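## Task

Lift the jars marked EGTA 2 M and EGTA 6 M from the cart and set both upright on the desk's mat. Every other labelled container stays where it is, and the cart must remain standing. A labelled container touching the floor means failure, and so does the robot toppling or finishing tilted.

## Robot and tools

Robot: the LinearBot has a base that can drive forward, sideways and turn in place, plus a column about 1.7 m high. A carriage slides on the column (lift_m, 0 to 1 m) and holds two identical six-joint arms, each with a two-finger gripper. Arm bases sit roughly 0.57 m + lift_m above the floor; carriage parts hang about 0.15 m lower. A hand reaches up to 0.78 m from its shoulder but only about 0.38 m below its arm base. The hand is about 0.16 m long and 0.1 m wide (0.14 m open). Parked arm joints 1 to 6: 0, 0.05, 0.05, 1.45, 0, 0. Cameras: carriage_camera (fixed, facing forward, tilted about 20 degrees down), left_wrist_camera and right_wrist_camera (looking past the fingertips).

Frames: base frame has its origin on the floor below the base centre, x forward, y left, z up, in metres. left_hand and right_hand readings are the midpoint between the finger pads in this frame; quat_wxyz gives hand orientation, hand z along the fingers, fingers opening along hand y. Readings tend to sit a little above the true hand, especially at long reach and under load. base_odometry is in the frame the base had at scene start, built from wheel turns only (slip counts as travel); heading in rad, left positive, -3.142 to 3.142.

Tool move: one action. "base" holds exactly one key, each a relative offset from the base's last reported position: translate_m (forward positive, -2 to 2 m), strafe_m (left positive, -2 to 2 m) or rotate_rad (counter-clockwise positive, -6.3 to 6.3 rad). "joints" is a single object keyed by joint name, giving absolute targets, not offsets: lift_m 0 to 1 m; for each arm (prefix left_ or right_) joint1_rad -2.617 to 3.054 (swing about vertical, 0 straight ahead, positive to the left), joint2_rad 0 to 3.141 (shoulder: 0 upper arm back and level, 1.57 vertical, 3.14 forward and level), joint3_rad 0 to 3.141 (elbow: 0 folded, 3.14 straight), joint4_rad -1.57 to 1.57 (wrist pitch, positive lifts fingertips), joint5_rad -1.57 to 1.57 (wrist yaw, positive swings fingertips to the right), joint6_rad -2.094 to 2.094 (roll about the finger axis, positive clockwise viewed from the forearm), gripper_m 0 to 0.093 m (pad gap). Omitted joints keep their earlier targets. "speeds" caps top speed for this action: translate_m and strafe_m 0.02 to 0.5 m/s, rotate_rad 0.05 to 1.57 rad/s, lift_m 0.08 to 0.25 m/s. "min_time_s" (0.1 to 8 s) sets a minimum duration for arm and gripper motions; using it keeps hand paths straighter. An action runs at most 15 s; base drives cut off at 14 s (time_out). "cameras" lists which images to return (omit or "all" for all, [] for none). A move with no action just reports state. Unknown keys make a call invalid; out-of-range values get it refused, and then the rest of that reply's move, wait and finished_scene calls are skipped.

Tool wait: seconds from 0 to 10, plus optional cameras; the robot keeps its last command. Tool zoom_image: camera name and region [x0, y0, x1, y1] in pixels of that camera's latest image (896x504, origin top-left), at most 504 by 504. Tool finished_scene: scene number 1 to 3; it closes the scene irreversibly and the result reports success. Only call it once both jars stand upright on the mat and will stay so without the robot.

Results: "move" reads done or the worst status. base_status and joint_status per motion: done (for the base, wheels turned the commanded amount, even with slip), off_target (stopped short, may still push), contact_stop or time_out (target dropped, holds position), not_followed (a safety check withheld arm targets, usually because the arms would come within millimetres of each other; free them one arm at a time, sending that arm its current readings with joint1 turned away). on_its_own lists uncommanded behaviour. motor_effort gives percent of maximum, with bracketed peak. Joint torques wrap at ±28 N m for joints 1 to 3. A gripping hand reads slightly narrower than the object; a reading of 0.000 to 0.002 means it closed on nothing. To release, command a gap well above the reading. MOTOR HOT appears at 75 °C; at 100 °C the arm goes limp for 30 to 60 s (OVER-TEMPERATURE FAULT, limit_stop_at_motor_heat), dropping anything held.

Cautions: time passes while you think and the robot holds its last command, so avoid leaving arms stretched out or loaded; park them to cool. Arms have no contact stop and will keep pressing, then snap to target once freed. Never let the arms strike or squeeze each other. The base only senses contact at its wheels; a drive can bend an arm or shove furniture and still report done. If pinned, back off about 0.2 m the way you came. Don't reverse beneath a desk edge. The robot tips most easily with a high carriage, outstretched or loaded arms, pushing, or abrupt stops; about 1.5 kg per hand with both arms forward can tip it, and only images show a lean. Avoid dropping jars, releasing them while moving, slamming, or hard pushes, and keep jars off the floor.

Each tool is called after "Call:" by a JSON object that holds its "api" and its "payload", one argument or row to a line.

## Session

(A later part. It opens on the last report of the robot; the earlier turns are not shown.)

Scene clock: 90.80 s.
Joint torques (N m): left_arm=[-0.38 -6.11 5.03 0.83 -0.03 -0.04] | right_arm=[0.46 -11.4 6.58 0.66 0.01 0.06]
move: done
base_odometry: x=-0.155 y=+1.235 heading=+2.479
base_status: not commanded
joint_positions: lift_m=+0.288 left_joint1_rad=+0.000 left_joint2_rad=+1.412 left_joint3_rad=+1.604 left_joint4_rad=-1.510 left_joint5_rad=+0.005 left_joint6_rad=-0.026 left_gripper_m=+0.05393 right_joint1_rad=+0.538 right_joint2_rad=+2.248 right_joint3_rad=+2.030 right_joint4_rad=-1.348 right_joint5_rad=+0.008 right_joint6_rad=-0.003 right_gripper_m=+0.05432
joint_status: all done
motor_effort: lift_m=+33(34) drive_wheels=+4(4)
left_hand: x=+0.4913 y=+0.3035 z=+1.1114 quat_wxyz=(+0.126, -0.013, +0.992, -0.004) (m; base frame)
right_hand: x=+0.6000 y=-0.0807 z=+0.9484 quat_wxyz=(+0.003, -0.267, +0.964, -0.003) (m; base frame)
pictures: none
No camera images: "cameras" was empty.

Call:
{"api": "move", "payload": {
  "joints": {"lift_m":0.291},
  "cameras": []
}}

Call:
{"api": "move", "payload": {
  "joints": {"right_gripper_m":0.088},
  "min_time_s": 1.5,
  "cameras": []
}}

Call:
{"api": "move", "payload": {
  "joints": {"lift_m":0.48},
  "speeds": {"lift_m":0.12},
  "cameras": ["carriage_camera","right_wrist_camera"]
}}

Scene clock: 95.90 s.
Joint torques (N m): left_arm=[-0.31 -6.35 4.98 0.86 -0.03 -0.04] | right_arm=[0.59 -11.28 6.61 0.62 0.01 0.07]
move: done
base_odometry: x=-0.155 y=+1.235 heading=+2.479
base_status: not commanded
joint_positions: lift_m=+0.291 left_joint1_rad=+0.000 left_joint2_rad=+1.411 left_joint3_rad=+1.604 left_joint4_rad=-1.509 left_joint5_rad=+0.005 left_joint6_rad=-0.026 left_gripper_m=+0.05393 right_joint1_rad=+0.538 right_joint2_rad=+2.248 right_joint3_rad=+2.030 right_joint4_rad=-1.343 right_joint5_rad=+0.008 right_joint6_rad=-0.003 right_gripper_m=+0.05432
joint_status: all done
motor_effort: lift_m=+43(48) drive_wheels=+4(4)
left_hand: x=+0.4915 y=+0.3035 z=+1.1137 quat_wxyz=(+0.127, -0.013, +0.992, -0.004) (m; base frame)
right_hand: x=+0.6010 y=-0.0800 z=+0.9506 quat_wxyz=(+0.006, -0.267, +0.964, -0.002) (m; base frame)
pictures: none
No camera images: "cameras" was empty.

Scene clock: 97.70 s.
Joint torques (N m): left_arm=[-0.4 -6.27 5 0.86 -0.03 -0.04] | right_arm=[0.58 -11.4 6.6 0.61 0.02 0.06]
move: done
base_odometry: x=-0.155 y=+1.235 heading=+2.479
base_status: not commanded
joint_positions: lift_m=+0.291 left_joint1_rad=+0.000 left_joint2_rad=+1.411 left_joint3_rad=+1.604 left_joint4_rad=-1.509 left_joint5_rad=+0.005 left_joint6_rad=-0.026 left_gripper_m=+0.05393 right_joint1_rad=+0.538 right_joint2_rad=+2.248 right_joint3_rad=+2.030 right_joint4_rad=-1.342 right_joint5_rad=+0.008 right_joint6_rad=-0.003 right_gripper_m=+0.08790
joint_status: all done
motor_effort: lift_m=+43(44) drive_wheels=+4(4)
left_hand: x=+0.4915 y=+0.3035 z=+1.1137 quat_wxyz=(+0.127, -0.013, +0.992, -0.004) (m; base frame)
right_hand: x=+0.6011 y=-0.0800 z=+0.9506 quat_wxyz=(+0.006, -0.267, +0.964, -0.002) (m; base frame)
pictures: none
No camera images: "cameras" was empty.

Scene clock: 99.67 s.
Joint torques (N m): left_arm=[-0.43 -6.28 5 0.87 -0.03 -0.04] | right_arm=[0.65 -11.56 6.82 0.57 0 0.06]
move: done
base_odometry: x=-0.155 y=+1.235 heading=+2.479
base_status: not commanded
joint_positions: lift_m=+0.480 left_joint1_rad=+0.000 left_joint2_rad=+1.411 left_joint3_rad=+1.604 left_joint4_rad=-1.508 left_joint5_rad=+0.005 left_joint6_rad=-0.026 left_gripper_m=+0.05393 right_joint1_rad=+0.538 right_joint2_rad=+2.249 right_joint3_rad=+2.029 right_joint4_rad=-1.339 right_joint5_rad=+0.008 right_joint6_rad=-0.003 right_gripper_m=+0.08790
joint_status: all done
motor_effort: lift_m=+41(51) drive_wheels=+4(5)
left_hand: x=+0.4916 y=+0.3035 z=+1.3029 quat_wxyz=(+0.127, -0.013, +0.992, -0.004) (m; base frame)
right_hand: x=+0.6016 y=-0.0797 z=+1.1390 quat_wxyz=(+0.007, -0.267, +0.964, -0.002) (m; base frame)
pictures: carriage_camera, right_wrist_camera
camera_calibration:
carriage_camera: T_world_to_cam=[[-0.0301167, -0.999264, -0.0237735, 0.0388763], [-0.352417, 0.0328724, -0.935266, 1.42761], [0.935359, -0.0197889, -0.353147, 0.396849], [0, 0, 0, 1]] pos_world=[0.133088, -0.000228057, 1.47626]
right_wrist_camera: T_world_to_cam=[[0.457008, -0.889282, 0.0178985, -0.362115], [-0.750199, -0.374566, 0.544887, -0.192338], [-0.477854, -0.262445, -0.838319, 1.34447], [0, 0, 0, 1]] pos_world=[0.663659, -0.041215, 1.23838]

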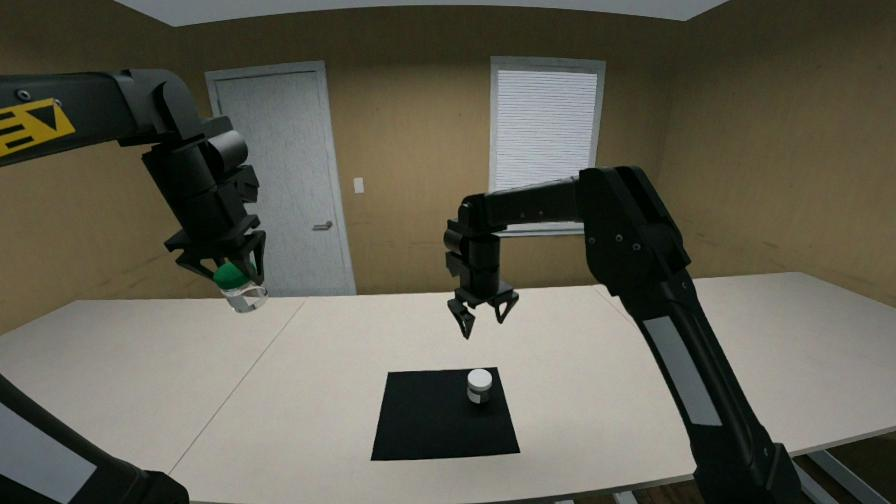

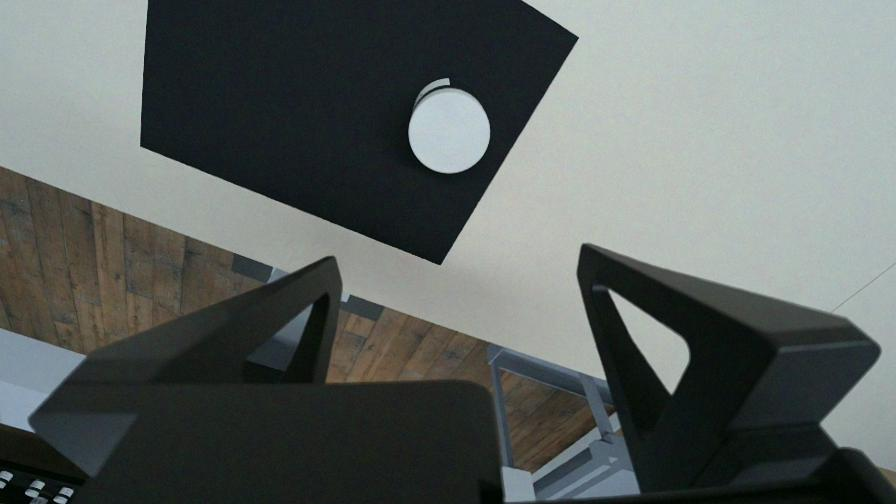

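Call:
{"api": "move", "payload": {
  "joints": {"right_joint1_rad":0,"right_joint2_rad":1.4,"right_joint3_rad":1.6,"right_joint4_rad":-1.5},
  "min_time_s": 1.5,
  "cameras": []
}}

Call:
{"api": "move", "payload": {
  "joints": {"left_joint1_rad":-0.53,"left_joint2_rad":2.25,"left_joint3_rad":2.03,"left_joint4_rad":-1.33,"right_joint2_rad":0.05,"right_joint3_rad":0.05,"right_joint4_rad":1.45},
  "min_time_s": 2.5,
  "cameras": ["carriage_camera"]
}}

Scene clock: 102.27 s.
Joint torques (N m): left_arm=[-0.39 -6.27 5 0.86 -0.03 -0.04] | right_arm=[-0.36 -6.02 5.93 1.03 0.01 0.07]
move: done
base_odometry: x=-0.155 y=+1.235 heading=+2.479
base_status: not commanded
joint_positions: lift_m=+0.480 left_joint1_rad=+0.000 left_joint2_rad=+1.411 left_joint3_rad=+1.604 left_joint4_rad=-1.508 left_joint5_rad=+0.005 left_joint6_rad=-0.026 left_gripper_m=+0.05393 right_joint1_rad=+0.005 right_joint2_rad=+1.414 right_joint3_rad=+1.607 right_joint4_rad=-1.489 right_joint5_rad=+0.008 right_joint6_rad=-0.003 right_gripper_m=+0.08790
joint_status: all done
motor_effort: lift_m=+42(42) drive_wheels=+4(5)
left_hand: x=+0.4916 y=+0.3035 z=+1.3029 quat_wxyz=(+0.127, -0.013, +0.992, -0.004) (m; base frame)
right_hand: x=+0.4968 y=-0.3042 z=+1.3041 quat_wxyz=(+0.136, -0.004, +0.991, -0.004) (m; base frame)
pictures: none
No camera images: "cameras" was empty.

Scene clock: 105.20 s.
Joint torques (N m): left_arm=[-0.9 -12.74 8.25 0.36 -0.02 -0.04] | right_arm=[-0.38 2.47 5.35 0.01 -0.01 0.06]
move: done
base_odometry: x=-0.155 y=+1.235 heading=+2.479
base_status: not commanded
joint_positions: lift_m=+0.480 left_joint1_rad=-0.525 left_joint2_rad=+2.242 left_joint3_rad=+1.996 left_joint4_rad=-1.342 left_joint5_rad=+0.005 left_joint6_rad=-0.026 left_gripper_m=+0.05393 right_joint1_rad=+0.005 right_joint2_rad=+0.058 right_joint3_rad=+0.056 right_joint4_rad=+1.436 right_joint5_rad=+0.008 right_joint6_rad=-0.003 right_gripper_m=+0.08790
joint_status: all done
motor_effort: lift_m=+41(42) drive_wheels=+4(4)
left_hand: x=+0.5961 y=+0.0872 z=+1.1337 quat_wxyz=(-0.009, +0.247, +0.969, +0.000) (m; base frame)
right_hand: x=+0.2573 y=-0.3055 z=+1.4929 quat_wxyz=(+0.998, +0.004, +0.068, +0.001) (m; base frame)
pictures: carriage_camera
camera_calibration:
carriage_camera: T_world_to_cam=[[-0.0301167, -0.999264, -0.0237735, 0.0388763], [-0.352417, 0.0328724, -0.935266, 1.42761], [0.935359, -0.0197889, -0.353147, 0.396849], [0, 0, 0, 1]] pos_world=[0.133088, -0.000228057, 1.47626]

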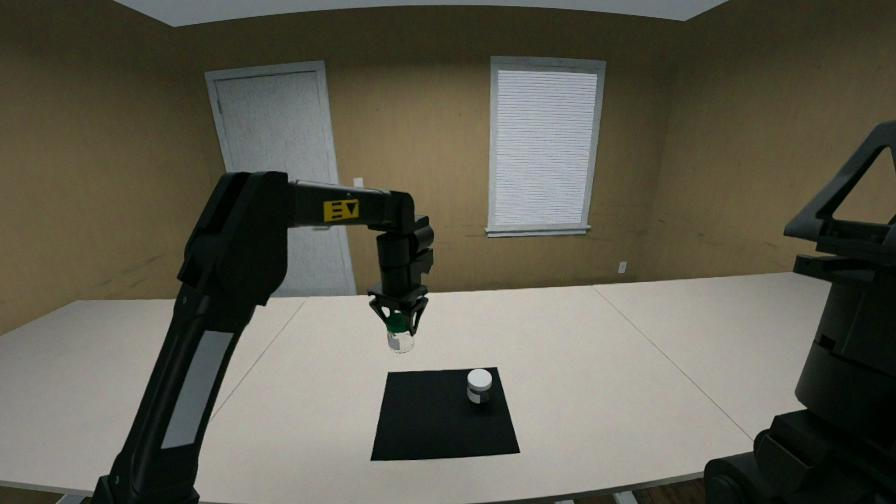

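Call:
{"api": "move", "payload": {
  "joints": {"left_joint1_rad":-0.565,"lift_m":0.31},
  "speeds": {"lift_m":0.12},
  "cameras": []
}}

Call:
{"api": "move", "payload": {
  "joints": {"lift_m":0.302},
  "speeds": {"lift_m":0.08},
  "cameras": ["carriage_camera"]
}}

Call:
{"api": "move", "payload": {
  "joints": {"lift_m":0.297},
  "speeds": {"lift_m":0.08},
  "cameras": []
}}

Call:
{"api": "move", "payload": {
  "joints": {"lift_m":0.292},
  "speeds": {"lift_m":0.08},
  "cameras": ["carriage_camera"]
}}

Scene clock: 108.27 s.
Joint torques (N m): left_arm=[-0.35 -13.75 7.65 0.34 -0.03 -0.04] | right_arm=[-0.38 2.69 5.9 -0.03 -0.01 0.06]
move: done
base_odometry: x=-0.155 y=+1.235 heading=+2.479
base_status: not commanded
joint_positions: lift_m=+0.310 left_joint1_rad=-0.566 left_joint2_rad=+2.251 left_joint3_rad=+2.005 left_joint4_rad=-1.339 left_joint5_rad=+0.004 left_joint6_rad=-0.026 left_gripper_m=+0.05393 right_joint1_rad=+0.005 right_joint2_rad=+0.055 right_joint3_rad=+0.051 right_joint4_rad=+1.440 right_joint5_rad=+0.008 right_joint6_rad=-0.003 right_gripper_m=+0.08790
joint_status: all done
motor_effort: lift_m=+36(36) drive_wheels=+4(4)
left_hand: x=+0.5891 y=+0.0707 z=+0.9627 quat_wxyz=(-0.008, +0.266, +0.964, +0.000) (m; base frame)
right_hand: x=+0.2574 y=-0.3055 z=+1.3220 quat_wxyz=(+0.998, +0.004, +0.068, +0.001) (m; base frame)
pictures: none
No camera images: "cameras" was empty.

Scene clock: 108.73 s.
Joint torques (N m): left_arm=[-0.36 -14.2 7.51 0.32 -0.06 -0.04] | right_arm=[-0.47 2.74 6.16 -0.09 -0.01 0.06]
move: done
base_odometry: x=-0.155 y=+1.235 heading=+2.479
base_status: not commanded
joint_positions: lift_m=+0.302 left_joint1_rad=-0.566 left_joint2_rad=+2.255 left_joint3_rad=+2.007 left_joint4_rad=-1.338 left_joint5_rad=+0.004 left_joint6_rad=-0.026 left_gripper_m=+0.05393 right_joint1_rad=+0.005 right_joint2_rad=+0.054 right_joint3_rad=+0.049 right_joint4_rad=+1.442 right_joint5_rad=+0.008 right_joint6_rad=-0.003 right_gripper_m=+0.08790
joint_status: all done
motor_effort: lift_m=+36(37) drive_wheels=+4(4)
left_hand: x=+0.5897 y=+0.0703 z=+0.9536 quat_wxyz=(-0.008, +0.266, +0.964, +0.000) (m; base frame)
right_hand: x=+0.2569 y=-0.3055 z=+1.3137 quat_wxyz=(+0.998, +0.004, +0.067, +0.001) (m; base frame)
pictures: carriage_camera
camera_calibration:
carriage_camera: T_world_to_cam=[[-0.0301167, -0.999264, -0.0237735, 0.0346562], [-0.352417, 0.0328724, -0.935266, 1.26159], [0.935359, -0.0197889, -0.353147, 0.334162], [0, 0, 0, 1]] pos_world=[0.133088, -0.000228057, 1.29876]

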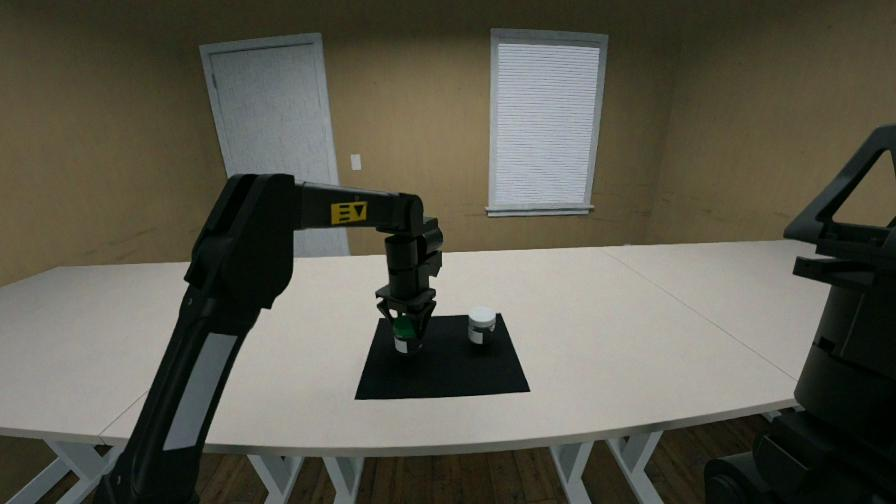

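Scene clock: 109.17 s.
Joint torques (N m): left_arm=[-0.23 -13.86 6.67 0.38 -0.05 -0.04] | right_arm=[-0.35 2.82 6.11 -0.06 -0.01 0.06]
move: done
base_odometry: x=-0.155 y=+1.235 heading=+2.479
base_status: not commanded
joint_positions: lift_m=+0.297 left_joint1_rad=-0.566 left_joint2_rad=+2.253 left_joint3_rad=+2.017 left_joint4_rad=-1.348 left_joint5_rad=+0.004 left_joint6_rad=-0.026 left_gripper_m=+0.05393 right_joint1_rad=+0.005 right_joint2_rad=+0.054 right_joint3_rad=+0.049 right_joint4_rad=+1.443 right_joint5_rad=+0.008 right_joint6_rad=-0.003 right_gripper_m=+0.08790
joint_status: all done
motor_effort: lift_m=+33(35) drive_wheels=+4(4)
left_hand: x=+0.5895 y=+0.0704 z=+0.9520 quat_wxyz=(-0.007, +0.266, +0.964, +0.000) (m; base frame)
right_hand: x=+0.2568 y=-0.3055 z=+1.3087 quat_wxyz=(+0.998, +0.004, +0.067, +0.001) (m; base frame)
pictures: none
No camera images: "cameras" was empty.

Scene clock: 109.60 s.
Joint torques (N m): left_arm=[-0.34 -13.08 6.08 0.52 -0.02 -0.04] | right_arm=[-0.38 2.81 6.09 -0.09 -0.01 0.06]
move: done
base_odometry: x=-0.155 y=+1.235 heading=+2.479
base_status: not commanded
joint_positions: lift_m=+0.292 left_joint1_rad=-0.566 left_joint2_rad=+2.246 left_joint3_rad=+2.023 left_joint4_rad=-1.356 left_joint5_rad=+0.004 left_joint6_rad=-0.026 left_gripper_m=+0.05393 right_joint1_rad=+0.005 right_joint2_rad=+0.054 right_joint3_rad=+0.048 right_joint4_rad=+1.443 right_joint5_rad=+0.008 right_joint6_rad=-0.003 right_gripper_m=+0.08790
joint_status: all done
motor_effort: lift_m=+33(35) drive_wheels=+4(4)
left_hand: x=+0.5894 y=+0.0705 z=+0.9515 quat_wxyz=(-0.005, +0.266, +0.964, -0.001) (m; base frame)
right_hand: x=+0.2568 y=-0.3055 z=+1.3036 quat_wxyz=(+0.998, +0.004, +0.067, +0.001) (m; base frame)
pictures: carriage_camera
camera_calibration:
carriage_camera: T_world_to_cam=[[-0.0301167, -0.999264, -0.0237735, 0.0344233], [-0.352417, 0.0328724, -0.935266, 1.25243], [0.935359, -0.0197889, -0.353147, 0.330701], [0, 0, 0, 1]] pos_world=[0.133088, -0.000228057, 1.28896]

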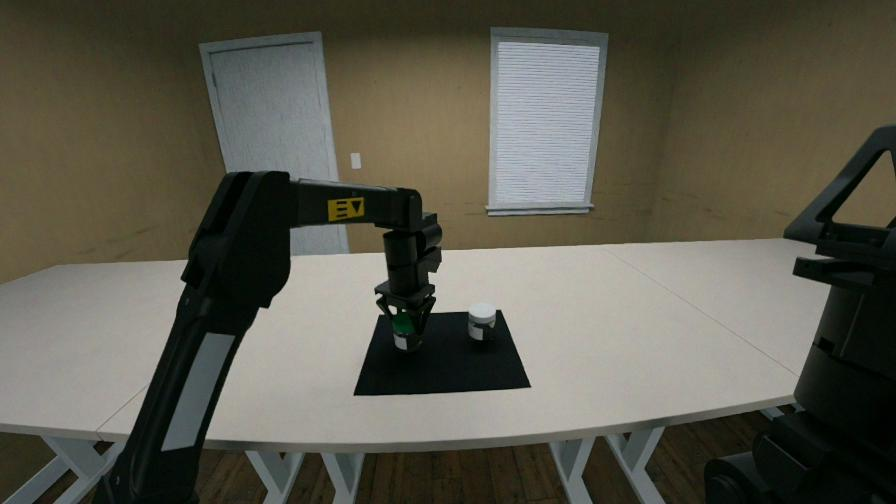

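Call:
{"api": "move", "payload": {
  "joints": {"lift_m":0.295},
  "cameras": []
}}

Call:
{"api": "move", "payload": {
  "joints": {"left_gripper_m":0.088},
  "min_time_s": 1.5,
  "cameras": []
}}

Call:
{"api": "move", "payload": {
  "joints": {"lift_m":0.45},
  "speeds": {"lift_m":0.12},
  "cameras": ["carriage_camera"]
}}

Call:
{"api": "zoom_image", "payload": {
  "camera": "carriage_camera",
  "region": [350, 300, 550, 480]
}}

Scene clock: 110.53 s.
Joint torques (N m): left_arm=[-0.34 -13.11 6.09 0.41 -0.03 -0.04] | right_arm=[-0.38 2.81 6.09 -0.09 -0.01 0.06]
move: done
base_odometry: x=-0.155 y=+1.235 heading=+2.479
base_status: not commanded
joint_positions: lift_m=+0.295 left_joint1_rad=-0.566 left_joint2_rad=+2.247 left_joint3_rad=+2.023 left_joint4_rad=-1.343 left_joint5_rad=+0.004 left_joint6_rad=-0.026 left_gripper_m=+0.05393 right_joint1_rad=+0.005 right_joint2_rad=+0.054 right_joint3_rad=+0.048 right_joint4_rad=+1.443 right_joint5_rad=+0.008 right_joint6_rad=-0.003 right_gripper_m=+0.08790
joint_status: all done
motor_effort: lift_m=+44(48) drive_wheels=+4(4)
left_hand: x=+0.5920 y=+0.0688 z=+0.9534 quat_wxyz=(+0.001, +0.266, +0.964, -0.003) (m; base frame)
right_hand: x=+0.2567 y=-0.3055 z=+1.3058 quat_wxyz=(+0.998, +0.004, +0.066, +0.001) (m; base frame)
pictures: none
No camera images: "cameras" was empty.

Scene clock: 112.33 s.
Joint torques (N m): left_arm=[-0.35 -13.23 6.12 0.41 -0.02 -0.04] | right_arm=[-0.36 2.84 6.09 -0.1 -0.01 0.06]
move: done
base_odometry: x=-0.155 y=+1.235 heading=+2.479
base_status: not commanded
joint_positions: lift_m=+0.295 left_joint1_rad=-0.566 left_joint2_rad=+2.247 left_joint3_rad=+2.023 left_joint4_rad=-1.343 left_joint5_rad=+0.004 left_joint6_rad=-0.026 left_gripper_m=+0.08796 right_joint1_rad=+0.005 right_joint2_rad=+0.054 right_joint3_rad=+0.048 right_joint4_rad=+1.443 right_joint5_rad=+0.008 right_joint6_rad=-0.003 right_gripper_m=+0.08790
joint_status: all done
motor_effort: lift_m=+43(44) drive_wheels=+4(4)
left_hand: x=+0.5922 y=+0.0687 z=+0.9534 quat_wxyz=(+0.001, +0.266, +0.964, -0.003) (m; base frame)
right_hand: x=+0.2567 y=-0.3055 z=+1.3058 quat_wxyz=(+0.998, +0.004, +0.066, +0.001) (m; base frame)
pictures: none
No camera images: "cameras" was empty.

Scene clock: 114.03 s.
Joint torques (N m): left_arm=[-0.34 -13.74 6.06 0.39 -0.02 -0.03] | right_arm=[-0.38 2.74 6.05 -0.1 0 0.06]
move: done
base_odometry: x=-0.155 y=+1.235 heading=+2.479
base_status: not commanded
joint_positions: lift_m=+0.450 left_joint1_rad=-0.566 left_joint2_rad=+2.251 left_joint3_rad=+2.023 left_joint4_rad=-1.340 left_joint5_rad=+0.004 left_joint6_rad=-0.026 left_gripper_m=+0.08796 right_joint1_rad=+0.005 right_joint2_rad=+0.054 right_joint3_rad=+0.048 right_joint4_rad=+1.444 right_joint5_rad=+0.008 right_joint6_rad=-0.003 right_gripper_m=+0.08790
joint_status: all done
motor_effort: lift_m=+42(50) drive_wheels=+4(4)
left_hand: x=+0.5926 y=+0.0685 z=+1.1065 quat_wxyz=(+0.000, +0.266, +0.964, -0.002) (m; base frame)
right_hand: x=+0.2566 y=-0.3055 z=+1.4609 quat_wxyz=(+0.998, +0.004, +0.066, +0.001) (m; base frame)
pictures: carriage_camera
camera_calibration:
carriage_camera: T_world_to_cam=[[-0.0301167, -0.999264, -0.0237735, 0.0381616], [-0.352417, 0.0328724, -0.935266, 1.39949], [0.935359, -0.0197889, -0.353147, 0.386233], [0, 0, 0, 1]] pos_world=[0.133088, -0.000228057, 1.4462]

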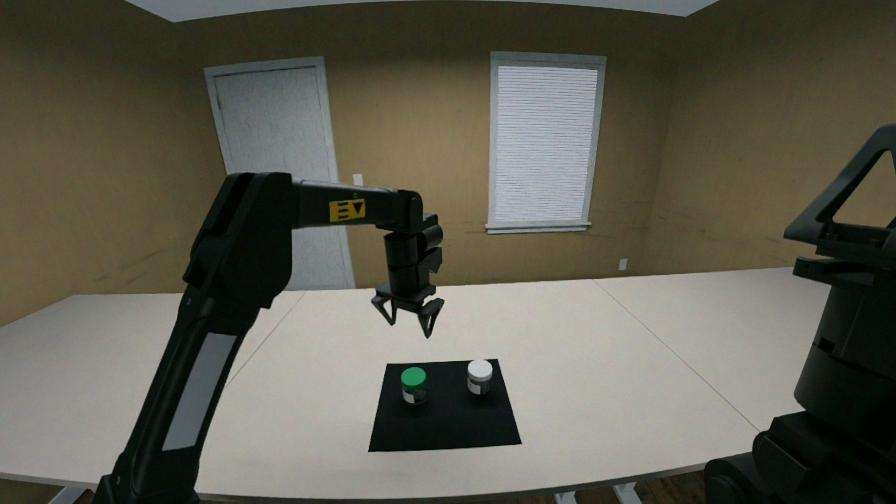

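Scaled by 2.520.

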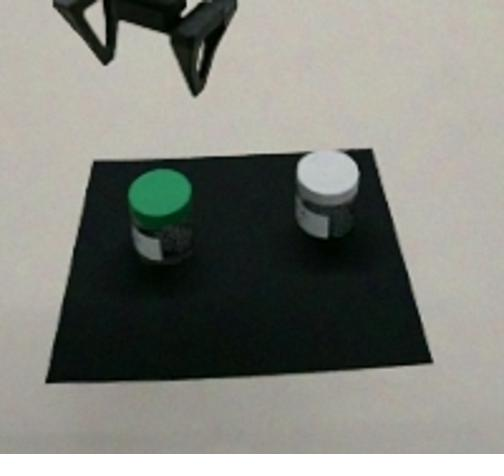

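Both stand on the mat.

Call:
{"api": "finished_scene", "payload": {
  "scene": 2,
  "done": true
}}

The scene is finished: the task was done.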